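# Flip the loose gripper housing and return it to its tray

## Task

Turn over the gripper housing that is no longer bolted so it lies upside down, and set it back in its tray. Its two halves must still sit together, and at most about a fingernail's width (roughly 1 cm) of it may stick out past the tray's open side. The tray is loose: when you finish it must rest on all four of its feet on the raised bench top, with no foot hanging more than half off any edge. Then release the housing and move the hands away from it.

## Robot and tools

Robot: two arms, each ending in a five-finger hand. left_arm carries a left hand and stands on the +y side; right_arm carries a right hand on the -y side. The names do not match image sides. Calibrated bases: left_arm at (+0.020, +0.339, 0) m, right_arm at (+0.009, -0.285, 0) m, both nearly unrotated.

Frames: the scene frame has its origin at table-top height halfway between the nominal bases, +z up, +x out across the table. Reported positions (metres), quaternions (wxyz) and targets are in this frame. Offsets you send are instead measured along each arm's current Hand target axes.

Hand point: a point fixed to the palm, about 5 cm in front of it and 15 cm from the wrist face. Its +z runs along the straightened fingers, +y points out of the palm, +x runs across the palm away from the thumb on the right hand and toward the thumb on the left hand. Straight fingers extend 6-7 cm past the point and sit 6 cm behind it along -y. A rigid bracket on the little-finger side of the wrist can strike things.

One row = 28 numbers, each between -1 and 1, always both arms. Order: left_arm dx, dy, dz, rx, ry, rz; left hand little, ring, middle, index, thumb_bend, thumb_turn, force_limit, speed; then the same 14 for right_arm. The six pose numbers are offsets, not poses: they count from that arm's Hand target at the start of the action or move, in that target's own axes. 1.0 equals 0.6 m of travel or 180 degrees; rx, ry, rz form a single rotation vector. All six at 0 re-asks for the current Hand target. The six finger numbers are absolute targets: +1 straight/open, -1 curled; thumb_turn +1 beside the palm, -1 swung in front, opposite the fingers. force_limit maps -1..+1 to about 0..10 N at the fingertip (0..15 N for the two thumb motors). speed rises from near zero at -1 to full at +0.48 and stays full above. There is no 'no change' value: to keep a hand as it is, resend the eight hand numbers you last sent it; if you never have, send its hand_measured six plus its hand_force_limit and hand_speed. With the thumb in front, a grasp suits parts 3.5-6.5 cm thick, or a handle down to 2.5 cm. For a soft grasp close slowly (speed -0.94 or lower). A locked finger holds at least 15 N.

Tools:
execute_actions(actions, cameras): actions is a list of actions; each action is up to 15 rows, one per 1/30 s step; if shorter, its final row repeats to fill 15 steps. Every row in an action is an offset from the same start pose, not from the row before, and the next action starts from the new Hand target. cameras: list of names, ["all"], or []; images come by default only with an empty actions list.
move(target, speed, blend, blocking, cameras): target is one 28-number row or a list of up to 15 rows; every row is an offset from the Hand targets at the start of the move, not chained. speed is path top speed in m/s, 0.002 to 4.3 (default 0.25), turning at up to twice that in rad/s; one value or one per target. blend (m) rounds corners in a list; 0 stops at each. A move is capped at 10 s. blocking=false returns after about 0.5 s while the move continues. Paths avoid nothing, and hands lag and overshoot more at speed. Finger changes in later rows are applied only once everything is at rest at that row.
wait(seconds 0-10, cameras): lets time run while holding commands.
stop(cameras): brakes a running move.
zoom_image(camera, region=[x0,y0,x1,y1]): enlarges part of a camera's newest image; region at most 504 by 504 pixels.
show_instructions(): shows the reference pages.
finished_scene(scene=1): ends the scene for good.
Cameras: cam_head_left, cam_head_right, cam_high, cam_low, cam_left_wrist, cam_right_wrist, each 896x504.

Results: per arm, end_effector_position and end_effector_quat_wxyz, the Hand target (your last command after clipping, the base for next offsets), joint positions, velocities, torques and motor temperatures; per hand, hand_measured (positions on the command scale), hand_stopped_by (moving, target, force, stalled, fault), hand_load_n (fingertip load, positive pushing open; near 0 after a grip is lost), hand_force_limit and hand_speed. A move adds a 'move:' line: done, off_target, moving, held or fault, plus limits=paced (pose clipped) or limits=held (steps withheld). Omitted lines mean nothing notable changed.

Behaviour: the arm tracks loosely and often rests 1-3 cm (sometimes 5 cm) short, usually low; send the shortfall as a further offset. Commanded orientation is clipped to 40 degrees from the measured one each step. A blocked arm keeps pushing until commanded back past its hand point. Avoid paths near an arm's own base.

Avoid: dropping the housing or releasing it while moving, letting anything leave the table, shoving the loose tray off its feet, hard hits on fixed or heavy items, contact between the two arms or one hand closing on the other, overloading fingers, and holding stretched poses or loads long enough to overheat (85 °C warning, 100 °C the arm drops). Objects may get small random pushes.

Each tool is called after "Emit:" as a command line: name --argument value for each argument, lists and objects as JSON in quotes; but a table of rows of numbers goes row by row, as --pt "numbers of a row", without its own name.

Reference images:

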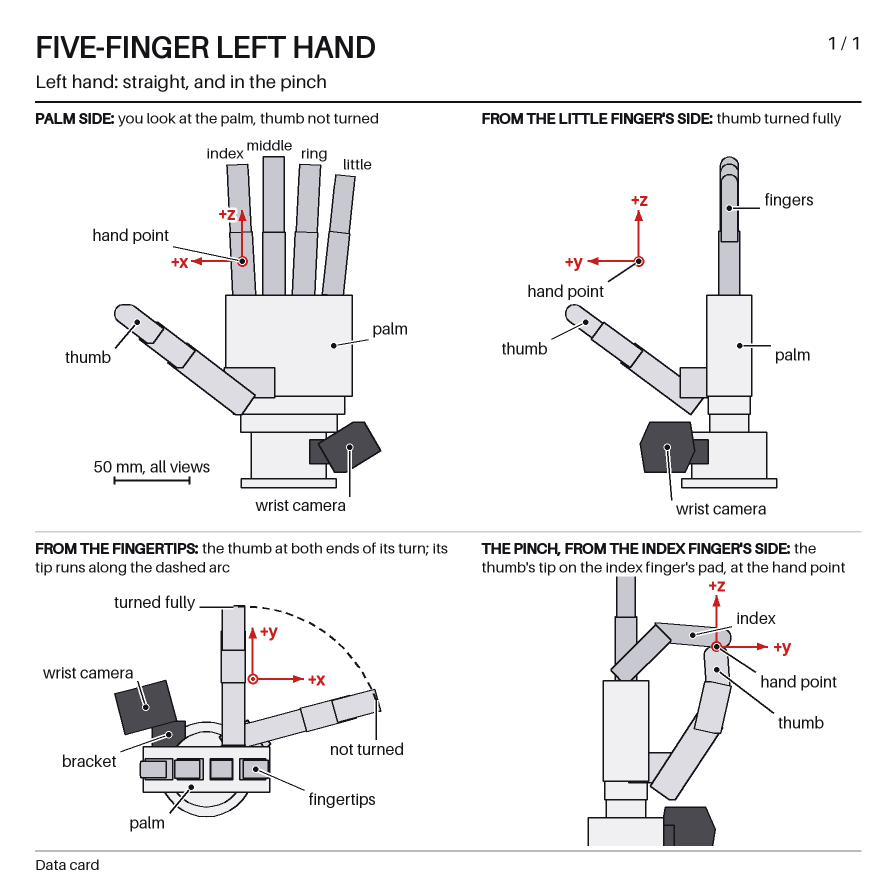

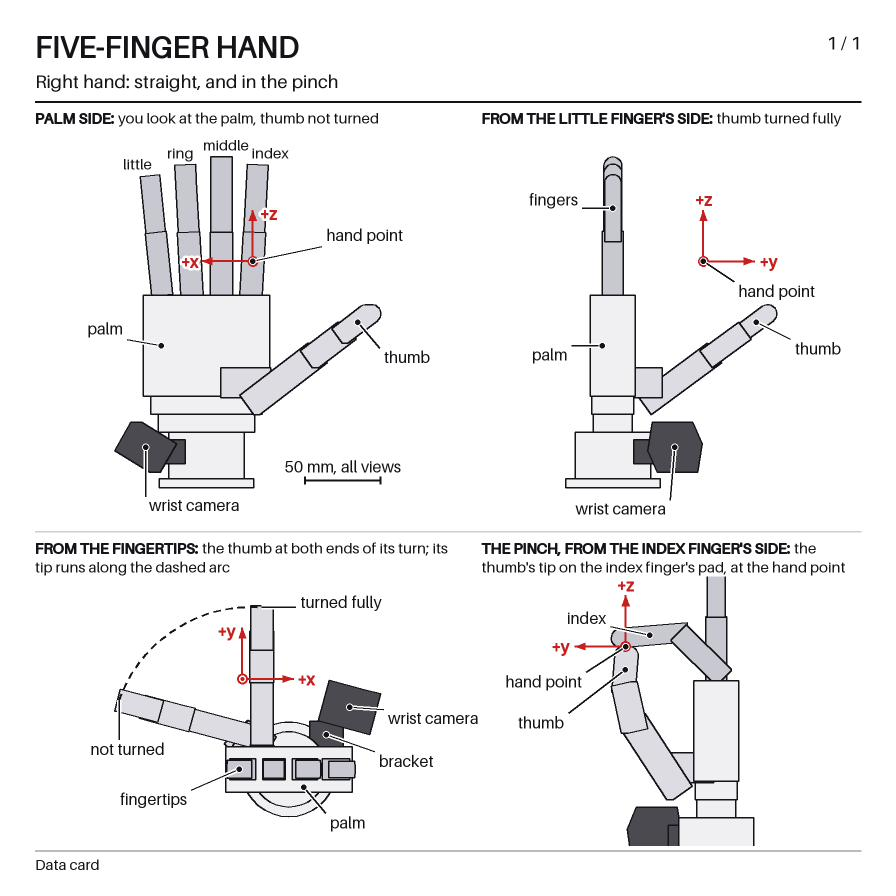

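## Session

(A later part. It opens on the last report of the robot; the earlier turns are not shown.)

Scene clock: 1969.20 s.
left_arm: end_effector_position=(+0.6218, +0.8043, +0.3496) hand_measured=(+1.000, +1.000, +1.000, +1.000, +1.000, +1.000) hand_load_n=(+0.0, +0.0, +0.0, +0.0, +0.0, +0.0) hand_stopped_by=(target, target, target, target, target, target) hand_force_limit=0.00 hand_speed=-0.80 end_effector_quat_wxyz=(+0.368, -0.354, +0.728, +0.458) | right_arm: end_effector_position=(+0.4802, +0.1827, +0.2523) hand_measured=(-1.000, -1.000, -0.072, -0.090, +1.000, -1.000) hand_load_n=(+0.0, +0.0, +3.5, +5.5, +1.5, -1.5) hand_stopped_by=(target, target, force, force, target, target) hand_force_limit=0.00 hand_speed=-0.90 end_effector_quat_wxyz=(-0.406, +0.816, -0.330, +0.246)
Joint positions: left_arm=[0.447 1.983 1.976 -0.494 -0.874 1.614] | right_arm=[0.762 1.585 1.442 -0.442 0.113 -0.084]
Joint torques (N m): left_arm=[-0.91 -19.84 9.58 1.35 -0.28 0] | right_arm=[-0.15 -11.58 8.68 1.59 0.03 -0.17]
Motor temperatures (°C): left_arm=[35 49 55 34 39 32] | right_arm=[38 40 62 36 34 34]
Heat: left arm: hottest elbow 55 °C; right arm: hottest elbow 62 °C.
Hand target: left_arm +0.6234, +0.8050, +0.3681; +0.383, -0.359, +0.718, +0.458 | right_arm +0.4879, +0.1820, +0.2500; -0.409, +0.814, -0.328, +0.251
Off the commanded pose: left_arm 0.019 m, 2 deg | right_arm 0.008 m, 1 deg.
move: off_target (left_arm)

Emit:
move --target '[0,0,0,0,0,0,1,1,1,1,1,1,0.0,-0.8,-0.0099,0.0586,0.0217,-0.006,0,0,-1,-1,-0.15,-0.15,1,-1,0.0,-0.9]' --speed 0.06 --cameras '["cam_head_left","cam_head_right","cam_low"]'

Emit:
zoom_image --camera "cam_head_left" --region '[365, 150, 435, 240]'

Emit:
zoom_image --camera "cam_low" --region '[540, 150, 640, 260]'

Scene clock: 1982.33 s.
left_arm: end_effector_position=(+0.6218, +0.8043, +0.3496) hand_measured=(+1.000, +1.000, +1.000, +1.000, +1.000, +1.000) hand_load_n=(+0.0, +0.0, +0.0, +0.0, +0.0, +0.0) hand_stopped_by=(target, target, target, target, target, target) hand_force_limit=0.00 hand_speed=-0.80 end_effector_quat_wxyz=(+0.368, -0.354, +0.728, +0.458) | right_arm: end_effector_position=(+0.4747, +0.1772, +0.2164) hand_measured=(-1.000, -1.000, -0.072, -0.090, +1.000, -1.000) hand_load_n=(+0.0, +0.0, +3.5, +5.5, +1.5, -1.5) hand_stopped_by=(target, target, force, force, target, target) hand_force_limit=0.00 hand_speed=-0.90 end_effector_quat_wxyz=(-0.400, +0.819, -0.331, +0.243)
Joint positions: left_arm=[0.447 1.983 1.976 -0.494 -0.874 1.614] | right_arm=[0.762 1.59 1.36 -0.373 0.113 -0.084]
Joint torques (N m): left_arm=[-0.85 -19.9 9.55 1.32 -0.28 0] | right_arm=[0.09 -11.4 8.49 1.58 0.16 -0.13]
Motor temperatures (°C): left_arm=[35 49 55 34 39 32] | right_arm=[38 40 60 36 34 34]
Heat: left arm: hottest elbow 55 °C; right arm: hottest elbow 60 °C.
Hand target: left_arm +0.6234, +0.8050, +0.3681; +0.383, -0.359, +0.718, +0.458 | right_arm +0.4813, +0.1771, +0.2129; -0.401, +0.818, -0.330, +0.248
Off the commanded pose: left_arm 0.019 m, 2 deg | right_arm 0.007 m, 1 deg.
move: off_target (left_arm)
Images, in order (width x height): cam_head_left 896x504, cam_head_right 896x504, cam_low 896x504.

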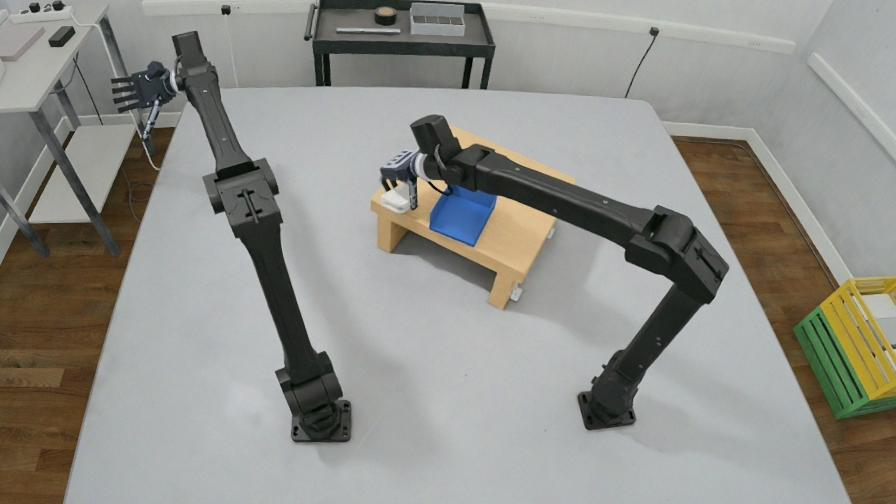

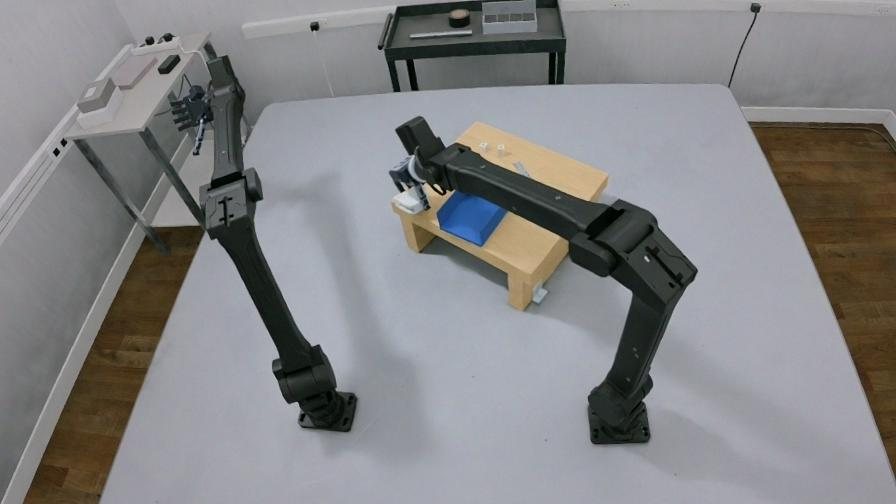

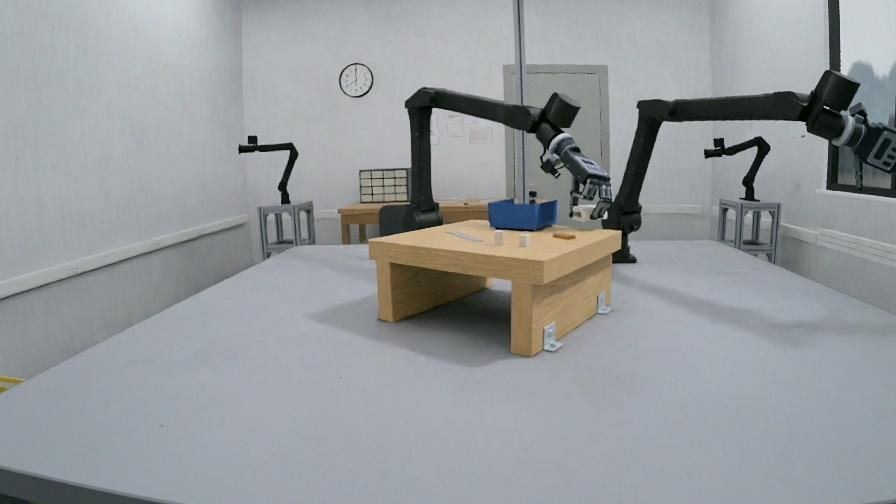

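Scaled by 5.600 from the camera's 896x504 image, which has a finer 1280x720 frame.

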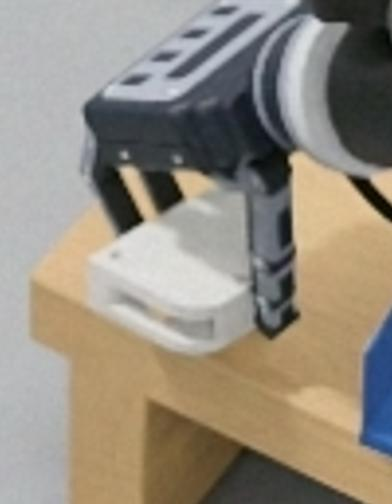

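Scaled by 4.582 from the camera's 896x504 image, which has a finer 1280x720 frame.

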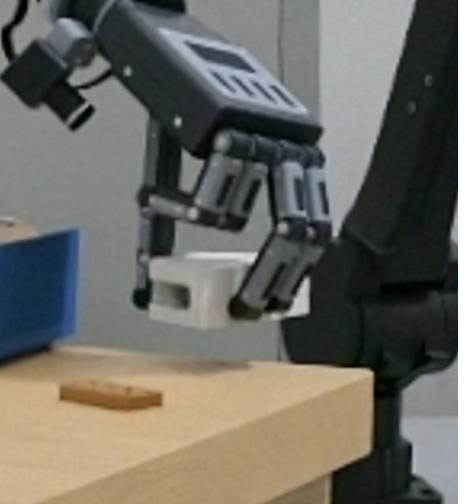

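Emit:
move --target '[0,0,0,0,0,0,1,1,1,1,1,1,0.0,-0.8,-0.0053,0.0252,0.0156,-0.002,0,0,-1,-1,-0.15,-0.15,1,-1,0.0,-0.9]' --speed 0.04 --cameras '["cam_head_left","cam_head_right","cam_low"]'

Emit:
zoom_image --camera "cam_head_left" --region '[365, 150, 435, 240]'

Emit:
zoom_image --camera "cam_low" --region '[540, 150, 640, 260]'

Scene clock: 1993.13 s.
left_arm: end_effector_position=(+0.6218, +0.8043, +0.3496) hand_measured=(+1.000, +1.000, +1.000, +1.000, +1.000, +1.000) hand_load_n=(+0.0, +0.0, +0.0, +0.0, +0.0, +0.0) hand_stopped_by=(target, target, target, target, target, target) hand_force_limit=0.00 hand_speed=-0.80 end_effector_quat_wxyz=(+0.368, -0.354, +0.728, +0.458) | right_arm: end_effector_position=(+0.4745, +0.1767, +0.1980) hand_measured=(-1.000, -1.000, -0.072, -0.090, +1.000, -1.000) hand_load_n=(+0.0, +0.0, +4.0, +5.5, +1.5, -2.0) hand_stopped_by=(target, target, force, force, target, target) hand_force_limit=0.00 hand_speed=-0.90 end_effector_quat_wxyz=(-0.397, +0.821, -0.332, +0.242)
Joint positions: left_arm=[0.447 1.983 1.976 -0.494 -0.874 1.614] | right_arm=[0.762 1.603 1.33 -0.336 0.115 -0.084]
Joint torques (N m): left_arm=[-0.79 -19.9 9.58 1.33 -0.28 0] | right_arm=[0.21 -11.52 8.34 1.57 0.17 -0.11]
Motor temperatures (°C): left_arm=[35 49 55 34 39 32] | right_arm=[38 40 58 36 34 34]
Heat: left arm: hottest elbow 55 °C; right arm: hottest elbow 58 °C.
Hand target: left_arm +0.6234, +0.8050, +0.3681; +0.383, -0.359, +0.718, +0.458 | right_arm +0.4803, +0.1770, +0.1948; -0.398, +0.819, -0.331, +0.247
Off the commanded pose: left_arm 0.019 m, 2 deg | right_arm 0.007 m, 1 deg.
move: off_target (left_arm)
Images, in order (width x height): cam_head_left 896x504, cam_head_right 896x504, cam_low 896x504.

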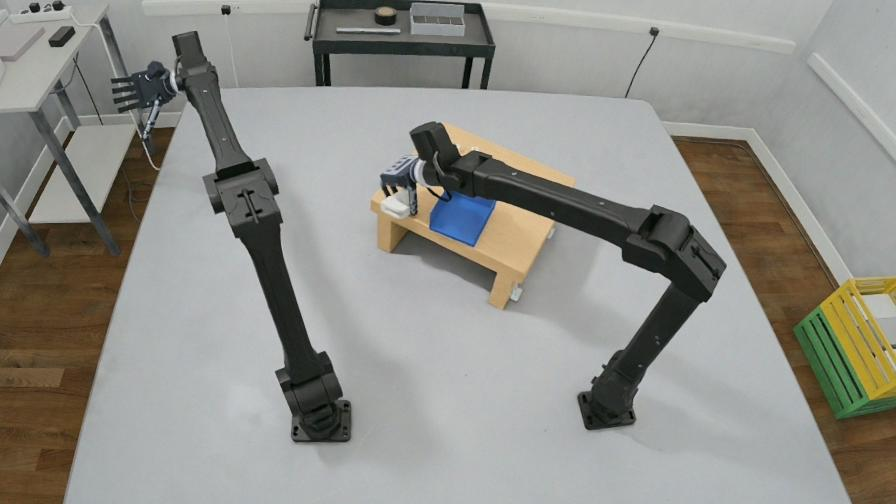

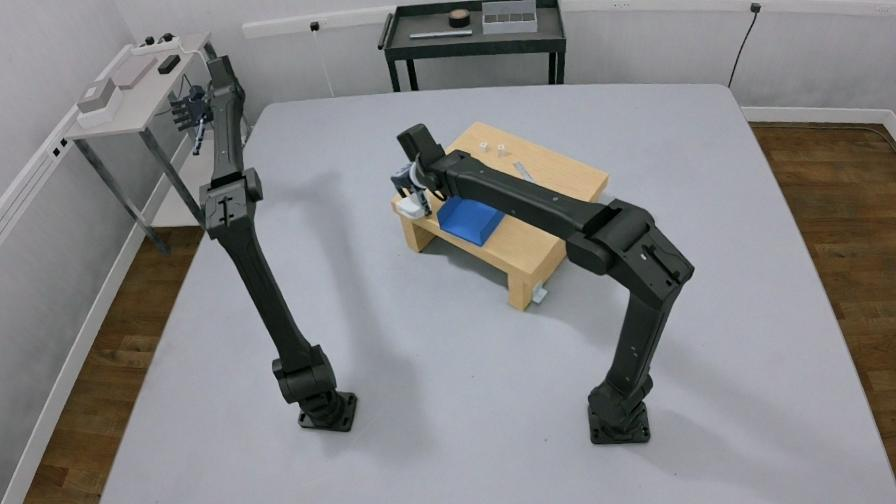

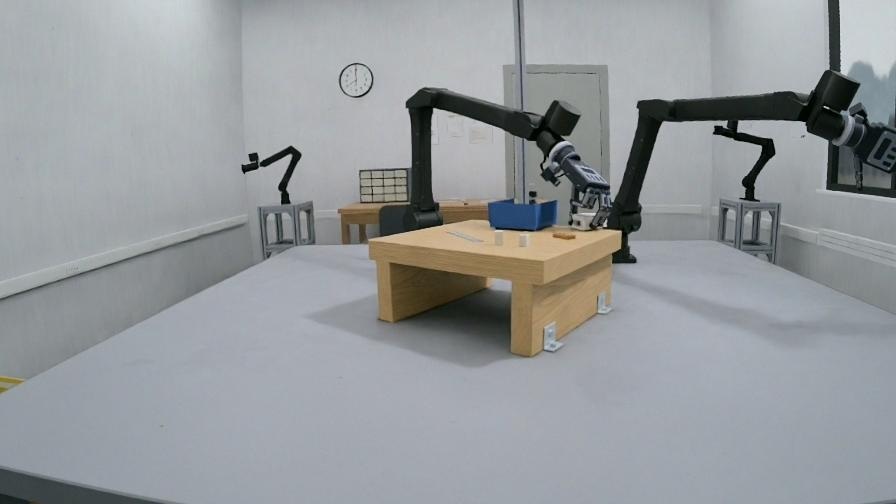

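Scaled by 5.600 from the camera's 896x504 image, which has a finer 1280x720 frame.

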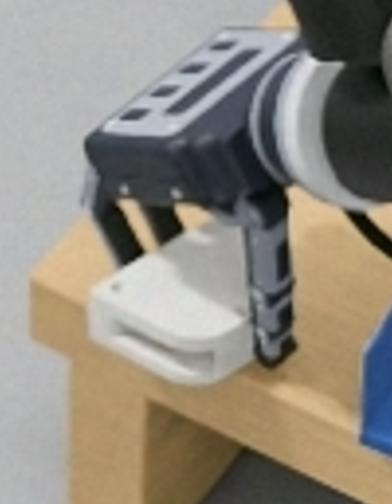

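Scaled by 4.582 from the camera's 896x504 image, which has a finer 1280x720 frame.

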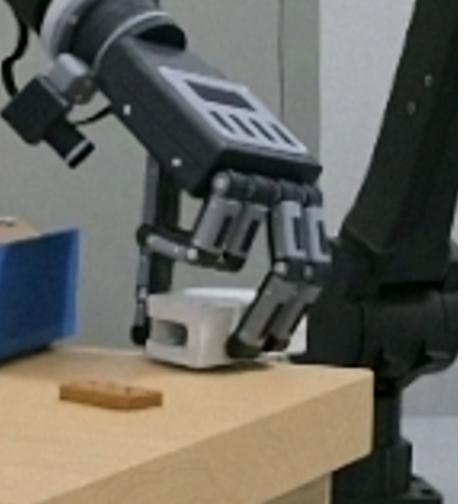

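Emit:
move --target '[0,0,0,0,0,0,1,1,1,1,1,1,0.0,-0.8,-0.0018,0.0084,0.0052,0,0,0,-1,-1,-0.15,-0.15,1,-1,0.0,-0.9]' --speed 0.03 --cameras '["cam_head_left","cam_head_right","cam_low"]'

Emit:
zoom_image --camera "cam_low" --region '[560, 190, 630, 250]'

Scene clock: 2000.43 s.
left_arm: end_effector_position=(+0.6218, +0.8043, +0.3496) hand_measured=(+1.000, +1.000, +1.000, +1.000, +1.000, +1.000) hand_load_n=(+0.0, +0.0, +0.0, +0.0, +0.0, +0.0) hand_stopped_by=(target, target, target, target, target, target) hand_force_limit=0.00 hand_speed=-0.80 end_effector_quat_wxyz=(+0.368, -0.354, +0.728, +0.458) | right_arm: end_effector_position=(+0.4745, +0.1765, +0.1945) hand_measured=(-1.000, -1.000, -0.072, -0.090, +1.000, -1.000) hand_load_n=(+0.0, +0.0, +3.5, +5.5, +1.5, -1.5) hand_stopped_by=(target, target, force, force, target, target) hand_force_limit=0.00 hand_speed=-0.90 end_effector_quat_wxyz=(-0.398, +0.820, -0.332, +0.243)
Joint positions: left_arm=[0.447 1.983 1.976 -0.494 -0.874 1.614] | right_arm=[0.762 1.604 1.319 -0.321 0.115 -0.084]
Joint torques (N m): left_arm=[-0.85 -19.96 9.54 1.31 -0.27 0] | right_arm=[0.21 -11.28 8.25 1.57 0.17 -0.12]
Motor temperatures (°C): left_arm=[35 49 55 34 39 32] | right_arm=[38 40 57 36 34 34]
Heat: left arm: hottest elbow 55 °C; right arm: hottest elbow 57 °C.
Hand target: left_arm +0.6234, +0.8050, +0.3681; +0.383, -0.359, +0.718, +0.458 | right_arm +0.4799, +0.1770, +0.1886; -0.398, +0.819, -0.331, +0.247
Off the commanded pose: left_arm 0.019 m, 2 deg | right_arm 0.008 m, 0 deg.
move: off_target (left_arm)
Images, in order (width x height): cam_head_left 896x504, cam_head_right 896x504, cam_low 896x504.

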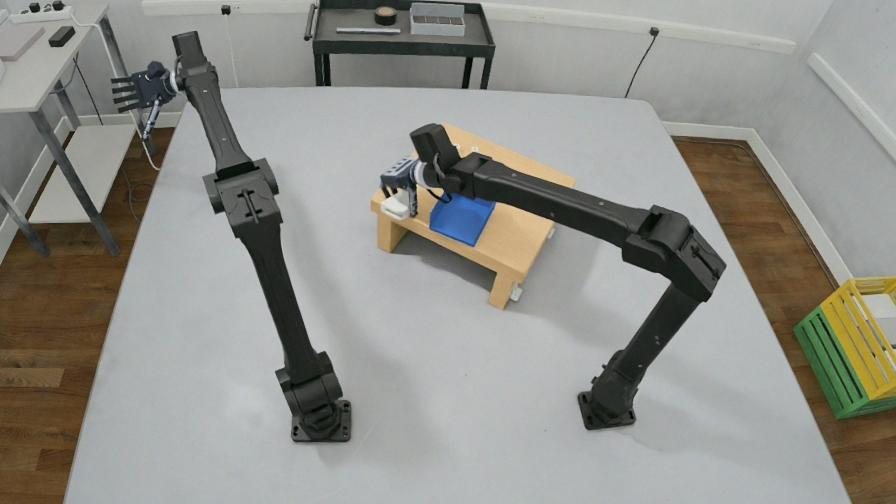

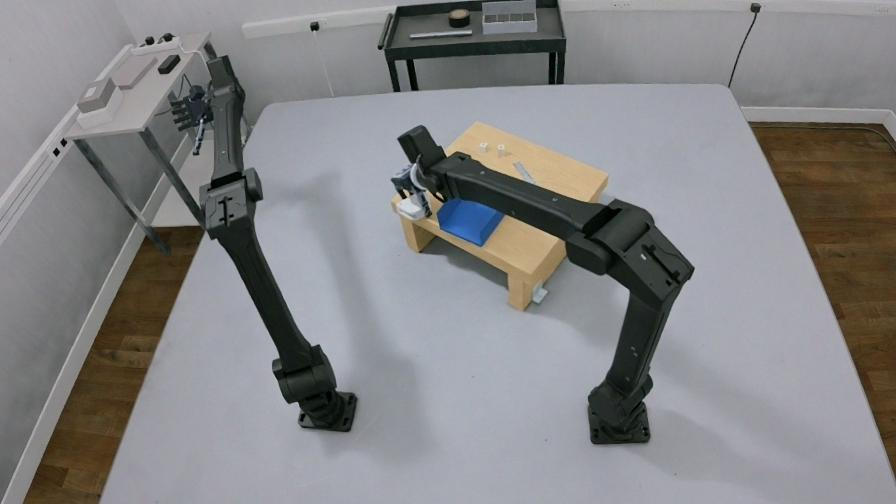

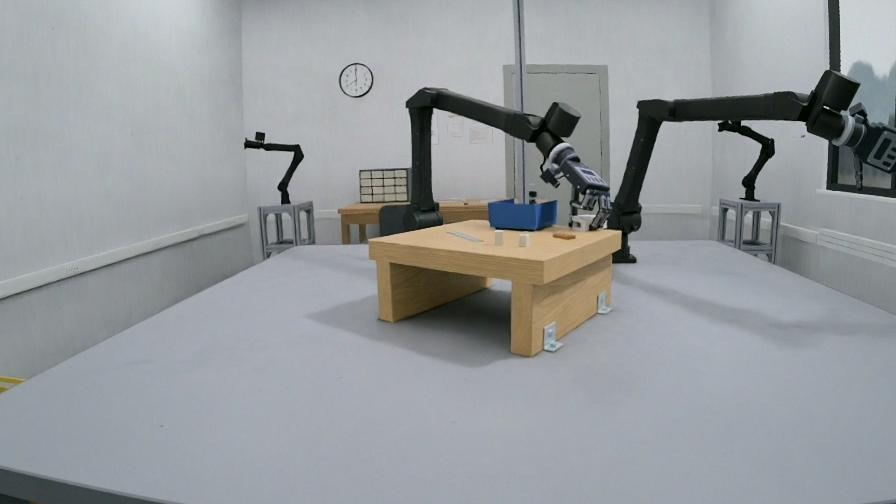

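Scaled by 7.200 from the camera's 896x504 image, which has a finer 1280x720 frame.

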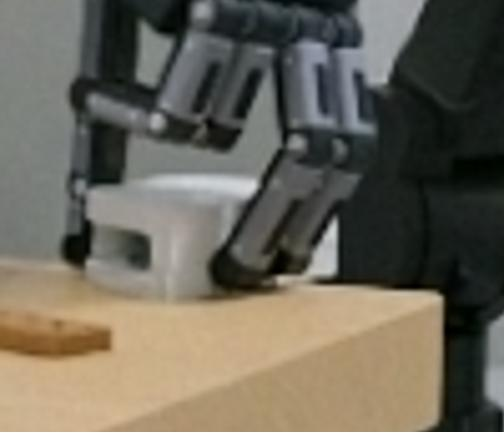

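Emit:
move --target '[0,0,0,0,0,0,1,1,1,1,1,1,0.0,-0.8,-0.0012,0.0055,0.0037,0,0,0,-1,-1,-0.15,-0.15,1,-1,0.0,-0.9]' --speed 0.03 --cameras '["cam_low","cam_head_left"]'

Emit:
zoom_image --camera "cam_low" --region '[560, 190, 630, 250]'

Scene clock: 2009.73 s.
left_arm: end_effector_position=(+0.6218, +0.8043, +0.3496) hand_measured=(+1.000, +1.000, +1.000, +1.000, +1.000, +1.000) hand_load_n=(+0.0, +0.0, +0.0, +0.0, +0.0, +0.0) hand_stopped_by=(target, target, target, target, target, target) hand_force_limit=0.00 hand_speed=-0.80 end_effector_quat_wxyz=(+0.368, -0.354, +0.728, +0.458) | right_arm: end_effector_position=(+0.4754, +0.1772, +0.1944) hand_measured=(-1.000, -1.000, -0.072, -0.090, +1.000, -1.000) hand_load_n=(+0.0, +0.0, +3.5, +5.0, +1.5, -1.5) hand_stopped_by=(target, target, force, force, target, target) hand_force_limit=0.00 hand_speed=-0.90 end_effector_quat_wxyz=(-0.401, +0.818, -0.332, +0.245)
Joint positions: left_arm=[0.447 1.983 1.976 -0.494 -0.874 1.614] | right_arm=[0.762 1.604 1.316 -0.31 0.116 -0.084]
Joint torques (N m): left_arm=[-0.79 -19.84 9.54 1.31 -0.27 0] | right_arm=[0.26 -11.11 7.97 1.57 0.16 -0.11]
Motor temperatures (°C): left_arm=[35 49 55 34 39 32] | right_arm=[38 40 57 36 34 34]
Heat: left arm: hottest elbow 55 °C; right arm: hottest elbow 57 °C.
Hand target: left_arm +0.6234, +0.8050, +0.3681; +0.383, -0.359, +0.718, +0.458 | right_arm +0.4798, +0.1770, +0.1848; -0.398, +0.819, -0.331, +0.247
Off the commanded pose: left_arm 0.019 m, 2 deg | right_arm 0.011 m, 0 deg.
move: off_target (left_arm, right_arm)
Images, in order (width x height): cam_head_left 896x504, cam_low 896x504.

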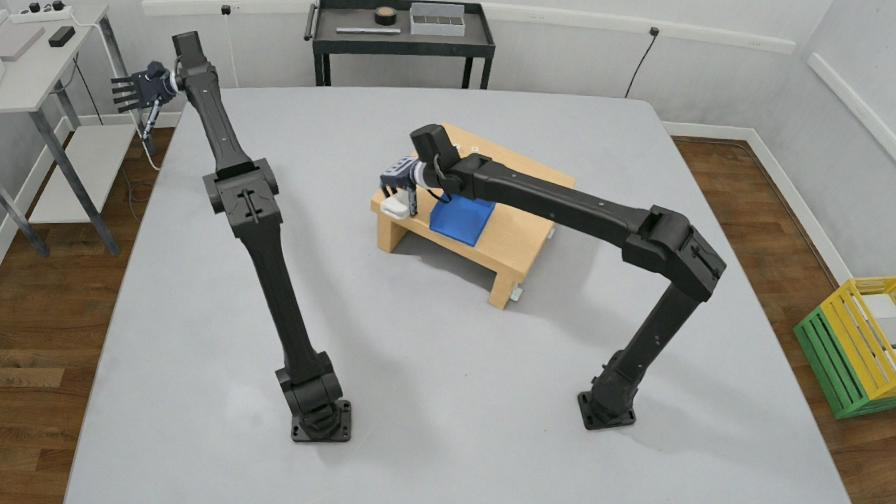

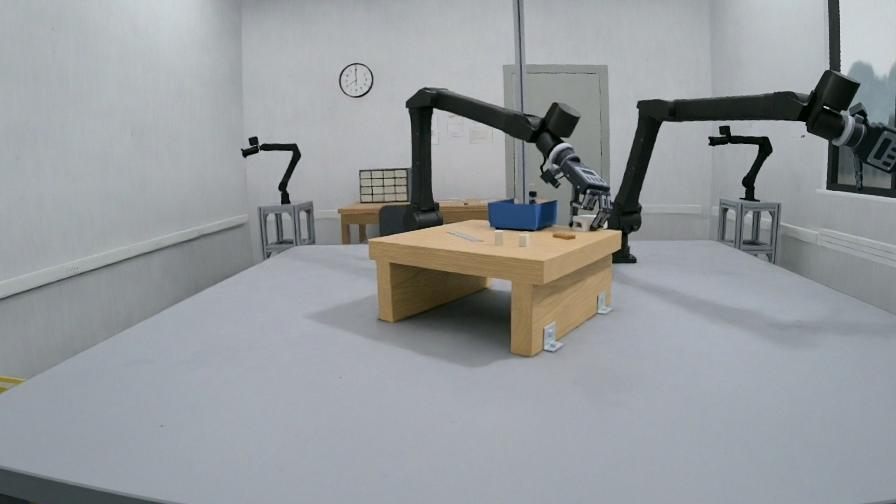

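Scaled by 7.200 from the camera's 896x504 image, which has a finer 1280x720 frame.

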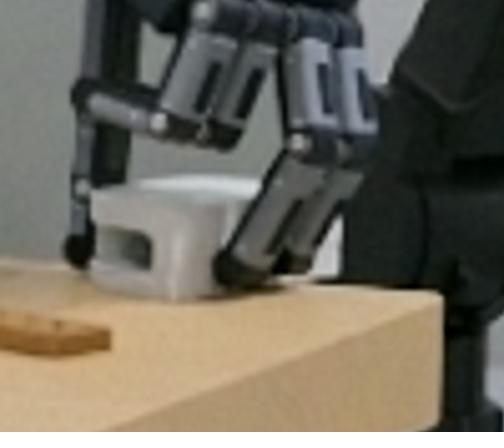

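Emit:
execute_actions --actions '[[[0,0,0,0,0,0,1,1,1,1,1,1,0.0,-0.8,0,-0.003,-0.002,0,0,0,-1,-1,0.15,0.15,1,-1,0.0,-0.7]],[[0,0,0,0,0,0,1,1,1,1,1,1,0.0,-0.8,0,0,0,0,0,0,-1,-1,0.15,0.15,1,-1,0.0,-0.7]]]' --cameras '["cam_low","cam_head_left","cam_head_right"]'

Emit:
zoom_image --camera "cam_low" --region '[560, 190, 630, 250]'

Emit:
zoom_image --camera "cam_head_left" --region '[365, 150, 435, 240]'

Scene clock: 2023.83 s.
left_arm: end_effector_position=(+0.6218, +0.8043, +0.3496) hand_measured=(+1.000, +1.000, +1.000, +1.000, +1.000, +1.000) hand_load_n=(+0.0, +0.0, +0.0, +0.0, +0.0, +0.0) hand_stopped_by=(target, target, target, target, target, target) hand_force_limit=0.00 hand_speed=-0.80 end_effector_quat_wxyz=(+0.368, -0.354, +0.728, +0.458) | right_arm: end_effector_position=(+0.4756, +0.1772, +0.1946) hand_measured=(-1.000, -1.000, +0.150, +0.150, +1.000, -1.000) hand_load_n=(+0.0, +0.5, -2.0, +0.0, +0.0, +0.0) hand_stopped_by=(target, target, target, target, target, target) hand_force_limit=0.00 hand_speed=-0.70 end_effector_quat_wxyz=(-0.401, +0.818, -0.332, +0.245)
Joint positions: left_arm=[0.447 1.983 1.976 -0.494 -0.874 1.614] | right_arm=[0.762 1.604 1.316 -0.308 0.117 -0.084]
Joint torques (N m): left_arm=[-0.79 -19.84 9.52 1.33 -0.27 0] | right_arm=[0.26 -11.16 8.31 1.33 0.14 -0.11]
Motor temperatures (°C): left_arm=[35 49 55 34 39 32] | right_arm=[38 41 55 36 34 34]
Heat: left arm: hottest elbow 55 °C; right arm: hottest elbow 55 °C.
Hand target: left_arm +0.6234, +0.8050, +0.3681; +0.383, -0.359, +0.718, +0.458 | right_arm +0.4796, +0.1773, +0.1869; -0.398, +0.819, -0.331, +0.247
Off the commanded pose: left_arm 0.019 m, 2 deg | right_arm 0.009 m, 0 deg.
Step readings (end_effector_position of left_arm | right_arm):
0: (+0.6218, +0.8043, +0.3496) | (+0.4754, +0.1772, +0.1944)
1: (+0.6218, +0.8043, +0.3496) | (+0.4754, +0.1772, +0.1944)
2: (+0.6218, +0.8043, +0.3496) | (+0.4754, +0.1772, +0.1944)
4: (+0.6218, +0.8043, +0.3496) | (+0.4754, +0.1771, +0.1944)
8: (+0.6218, +0.8043, +0.3496) | (+0.4755, +0.1770, +0.1944)
15: (+0.6218, +0.8043, +0.3496) | (+0.4756, +0.1772, +0.1946)
16: (+0.6218, +0.8043, +0.3496) | (+0.4756, +0.1772, +0.1946)
17: (+0.6218, +0.8043, +0.3496) | (+0.4756, +0.1772, +0.1946)
19: (+0.6218, +0.8043, +0.3496) | (+0.4756, +0.1772, +0.1946)
23: (+0.6218, +0.8043, +0.3496) | (+0.4756, +0.1772, +0.1946)
30: (+0.6218, +0.8043, +0.3496) | (+0.4756, +0.1772, +0.1946)
Images, in order (width x height): cam_head_left 896x504, cam_head_right 896x504, cam_low 896x504.

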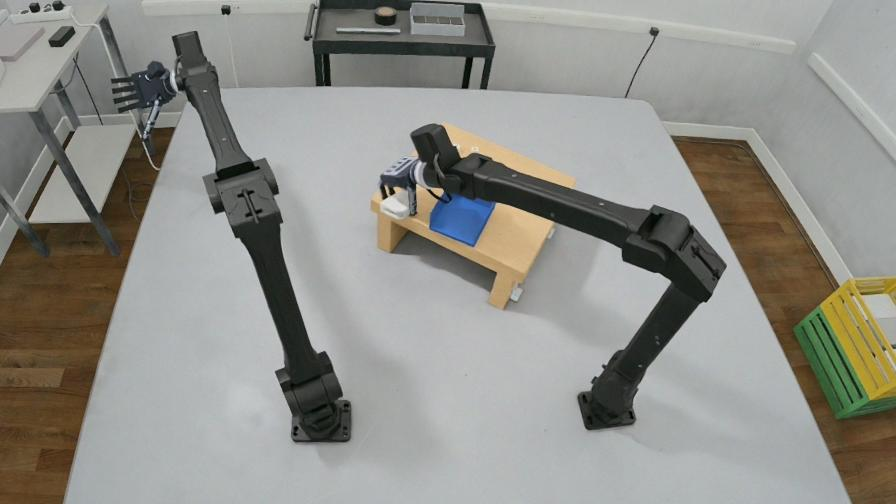

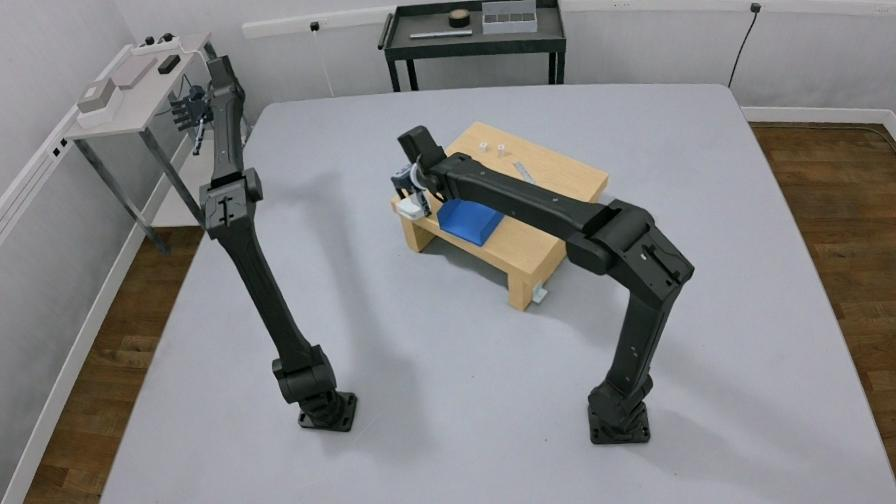

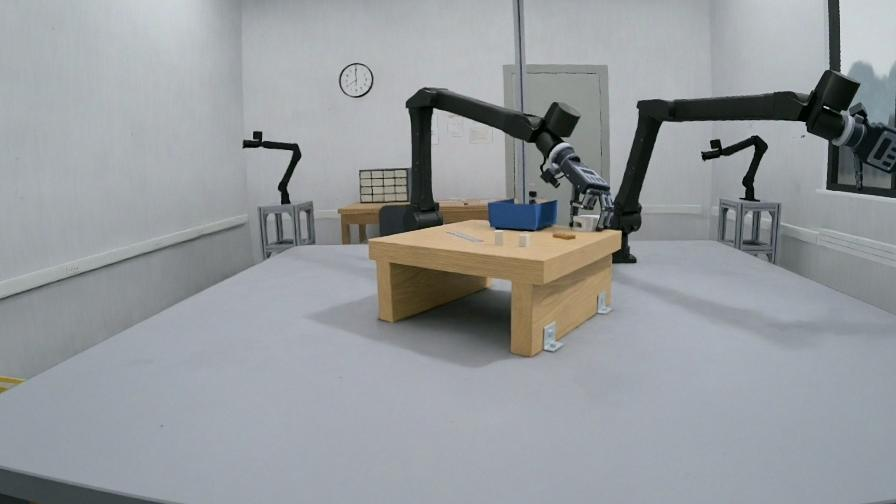

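Scaled by 7.200 from the camera's 896x504 image, which has a finer 1280x720 frame.

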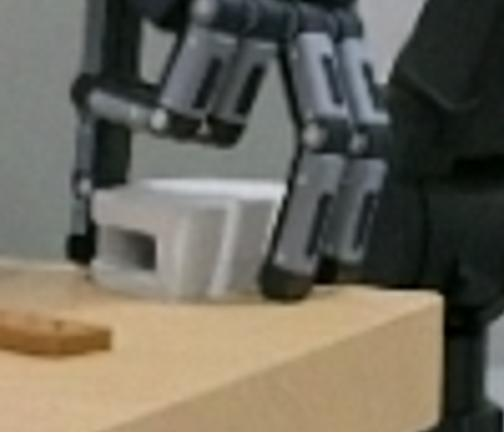

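Scaled by 5.600 from the camera's 896x504 image, which has a finer 1280x720 frame.

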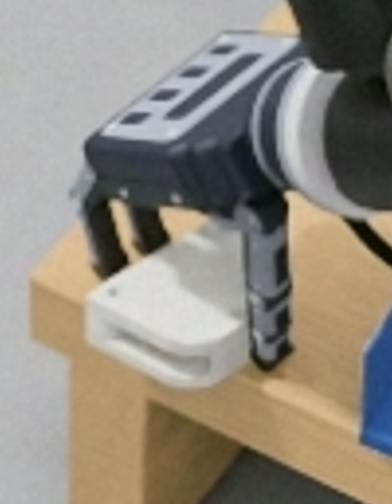

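Emit:
execute_actions --actions '[[[0,0,0,0,0,0,1,1,1,1,1,1,0.0,-0.8,0,0,0,0,0,0,-1,-1,0.5,0.5,1,-1,0.0,-0.5]],[[0,0,0,0,0,0,1,1,1,1,1,1,0.0,-0.8,0,0,0,0,0,0,-1,-1,0.5,0.5,1,-1,0.0,-0.5]]]'

Scene clock: 2041.83 s.
left_arm: end_effector_position=(+0.6218, +0.8043, +0.3496) hand_measured=(+1.000, +1.000, +1.000, +1.000, +1.000, +1.000) hand_load_n=(+0.0, +0.0, +0.0, +0.0, +0.0, +0.0) hand_stopped_by=(target, target, target, target, target, target) hand_force_limit=0.00 hand_speed=-0.80 end_effector_quat_wxyz=(+0.368, -0.354, +0.728, +0.458) | right_arm: end_effector_position=(+0.4757, +0.1772, +0.1946) hand_measured=(-1.000, -1.000, +0.500, +0.500, +1.000, -1.000) hand_load_n=(+0.0, +0.0, +0.0, +0.0, +0.0, +0.0) hand_stopped_by=(target, target, target, target, target, target) hand_force_limit=0.00 hand_speed=-0.50 end_effector_quat_wxyz=(-0.401, +0.818, -0.332, +0.245)
Joint positions: left_arm=[0.447 1.983 1.976 -0.494 -0.874 1.614] | right_arm=[0.762 1.604 1.316 -0.308 0.117 -0.084]
Joint torques (N m): left_arm=[-0.85 -19.84 9.54 1.33 -0.28 0] | right_arm=[0.32 -11.16 8.29 1.33 0.13 -0.11]
Motor temperatures (°C): left_arm=[35 49 55 34 39 32] | right_arm=[38 41 53 36 34 34]
Heat: left arm: hottest elbow 55 °C; right arm: hottest elbow 53 °C.
Hand target: left_arm +0.6234, +0.8050, +0.3681; +0.383, -0.359, +0.718, +0.458 | right_arm +0.4796, +0.1773, +0.1869; -0.398, +0.819, -0.331, +0.247
Off the commanded pose: left_arm 0.019 m, 2 deg | right_arm 0.009 m, 0 deg.
Step readings (end_effector_position of left_arm | right_arm):
0: (+0.6218, +0.8043, +0.3496) | (+0.4756, +0.1772, +0.1946)
1: (+0.6218, +0.8043, +0.3496) | (+0.4756, +0.1772, +0.1946)
2: (+0.6218, +0.8043, +0.3496) | (+0.4756, +0.1772, +0.1946)
4: (+0.6218, +0.8043, +0.3496) | (+0.4757, +0.1772, +0.1946)
8: (+0.6218, +0.8043, +0.3496) | (+0.4757, +0.1772, +0.1946)
15: (+0.6218, +0.8043, +0.3496) | (+0.4757, +0.1772, +0.1946)
16: (+0.6218, +0.8043, +0.3496) | (+0.4757, +0.1772, +0.1946)
17: (+0.6218, +0.8043, +0.3496) | (+0.4757, +0.1772, +0.1946)
19: (+0.6218, +0.8043, +0.3496) | (+0.4757, +0.1772, +0.1946)
23: (+0.6218, +0.8043, +0.3496) | (+0.4757, +0.1772, +0.1946)
30: (+0.6218, +0.8043, +0.3496) | (+0.4757, +0.1772, +0.1946)

Emit:
move --pt "0 0 0 0 0 0 1 1 1 1 1 1 0.0 -0.8 -0.0038 0.0002 -0.0461 0 0 0 -1 -1 0.5 0.5 1 -1 0.0 -0.5" --pt "0 0 0 0 0 0 1 1 1 1 1 1 0.0 -0.8 0.009 -0.108 -0.138 0 0 0 -1 -1 0.5 0.5 1 -1 0.0 -0.5" --speed 0.08 --blend 0.01 --cameras '["cam_low","cam_head_left","cam_head_right"]'

Emit:
zoom_image --camera "cam_head_left" --region '[365, 150, 435, 240]'

Emit:
zoom_image --camera "cam_head_right" --region '[385, 150, 515, 260]'

Scene clock: 2062.70 s.
left_arm: end_effector_position=(+0.6218, +0.8043, +0.3496) hand_measured=(+1.000, +1.000, +1.000, +1.000, +1.000, +1.000) hand_load_n=(+0.0, +0.0, +0.0, +0.0, +0.0, +0.0) hand_stopped_by=(target, target, target, target, target, target) hand_force_limit=0.00 hand_speed=-0.80 end_effector_quat_wxyz=(+0.368, -0.354, +0.728, +0.458) | right_arm: end_effector_position=(+0.4464, +0.1513, +0.2508) hand_measured=(-1.000, -1.000, +0.500, +0.500, +1.000, -1.000) hand_load_n=(+0.0, +0.0, +0.0, +0.0, +0.0, +0.0) hand_stopped_by=(target, target, target, target, target, target) hand_force_limit=0.00 hand_speed=-0.50 end_effector_quat_wxyz=(-0.374, +0.831, -0.335, +0.239)
Joint positions: left_arm=[0.447 1.983 1.976 -0.494 -0.874 1.614] | right_arm=[0.771 1.502 1.377 -0.535 0.133 -0.084]
Joint torques (N m): left_arm=[-0.85 -19.84 9.55 1.36 -0.27 0.01] | right_arm=[1.32 -11.99 12.78 0.57 0.18 0.02]
Motor temperatures (°C): left_arm=[35 49 55 34 39 32] | right_arm=[38 41 53 36 34 34]
Heat: left arm: hottest elbow 55 °C; right arm: hottest elbow 53 °C.
Hand target: left_arm +0.6234, +0.8050, +0.3681; +0.383, -0.359, +0.718, +0.458 | right_arm +0.4504, +0.1628, +0.2868; -0.398, +0.819, -0.331, +0.247
Off the commanded pose: left_arm 0.019 m, 2 deg | right_arm 0.038 m, 3 deg.
move: off_target (left_arm, right_arm)
Images, in order (width x height): cam_head_left 896x504, cam_head_right 896x504, cam_low 896x504.

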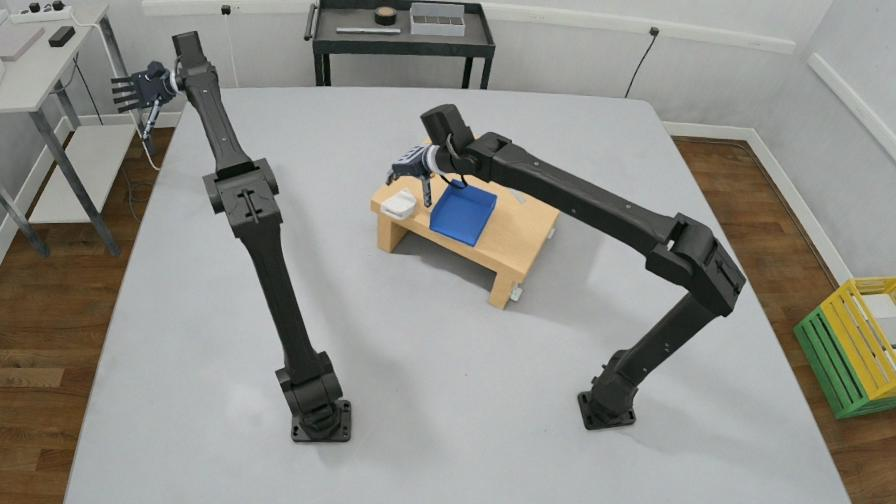

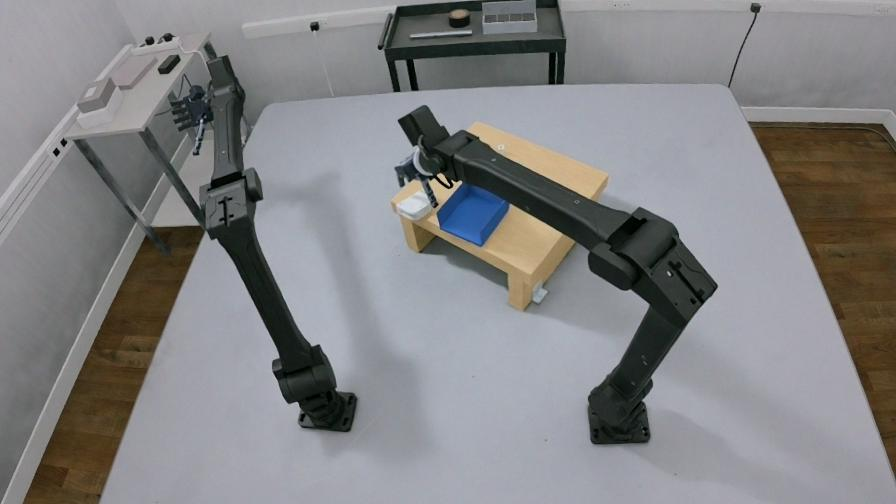

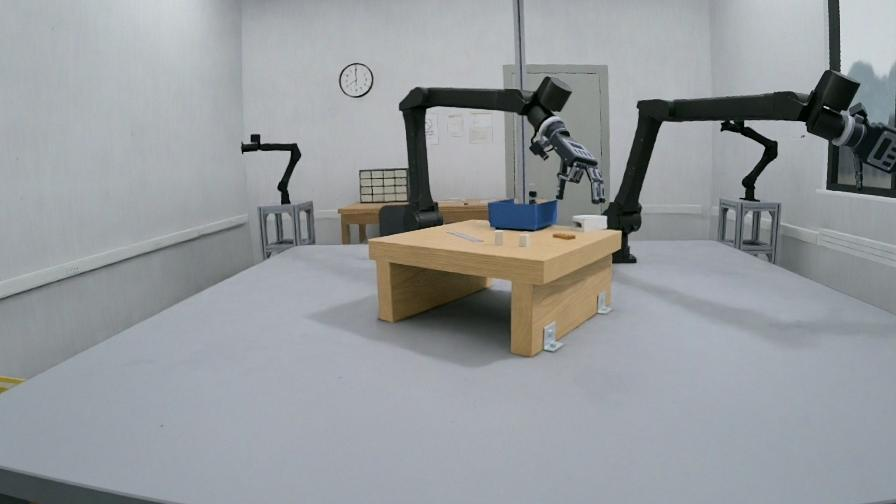

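Scaled by 5.600 from the camera's 896x504 image, which has a finer 1280x720 frame.

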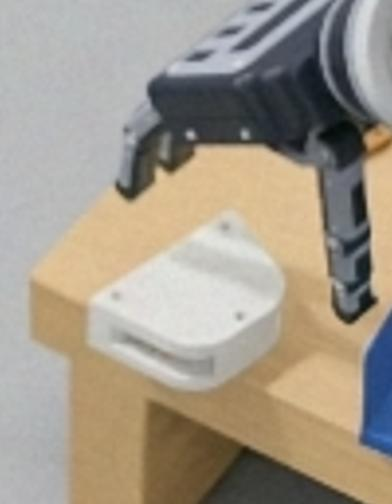

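Scaled by 3.877 from the camera's 896x504 image, which has a finer 1280x720 frame.

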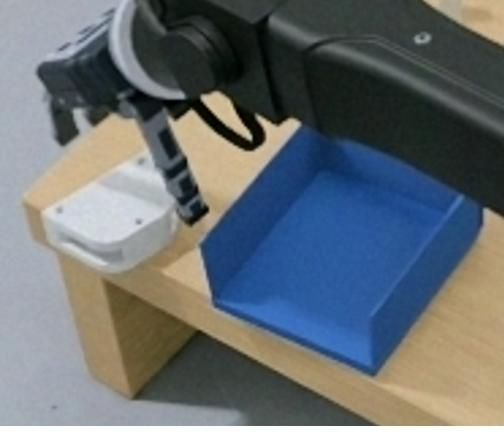

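Emit:
zoom_image --camera "cam_head_right" --region '[430, 180, 520, 255]'

Emit:
zoom_image --camera "cam_head_left" --region '[420, 175, 510, 255]'

Scaled by 5.600 from the camera's 896x504 image, which has a finer 1280x720 frame.

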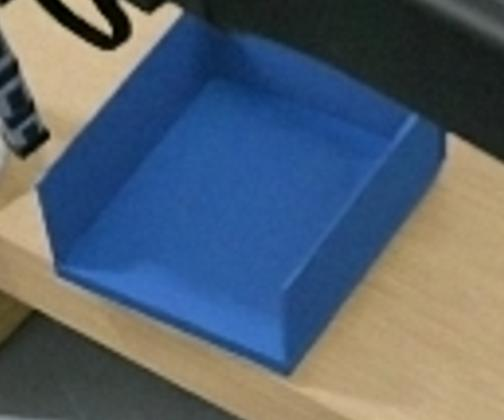

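Scaled by 5.600 from the camera's 896x504 image, which has a finer 1280x720 frame.

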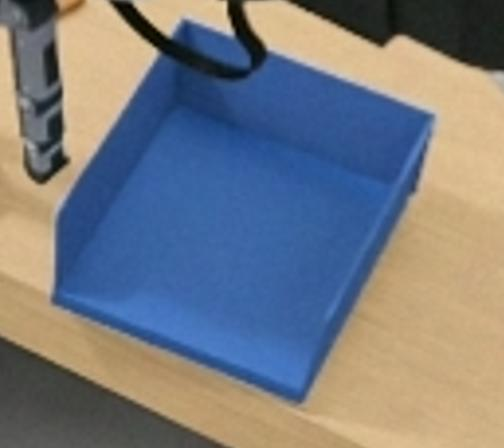

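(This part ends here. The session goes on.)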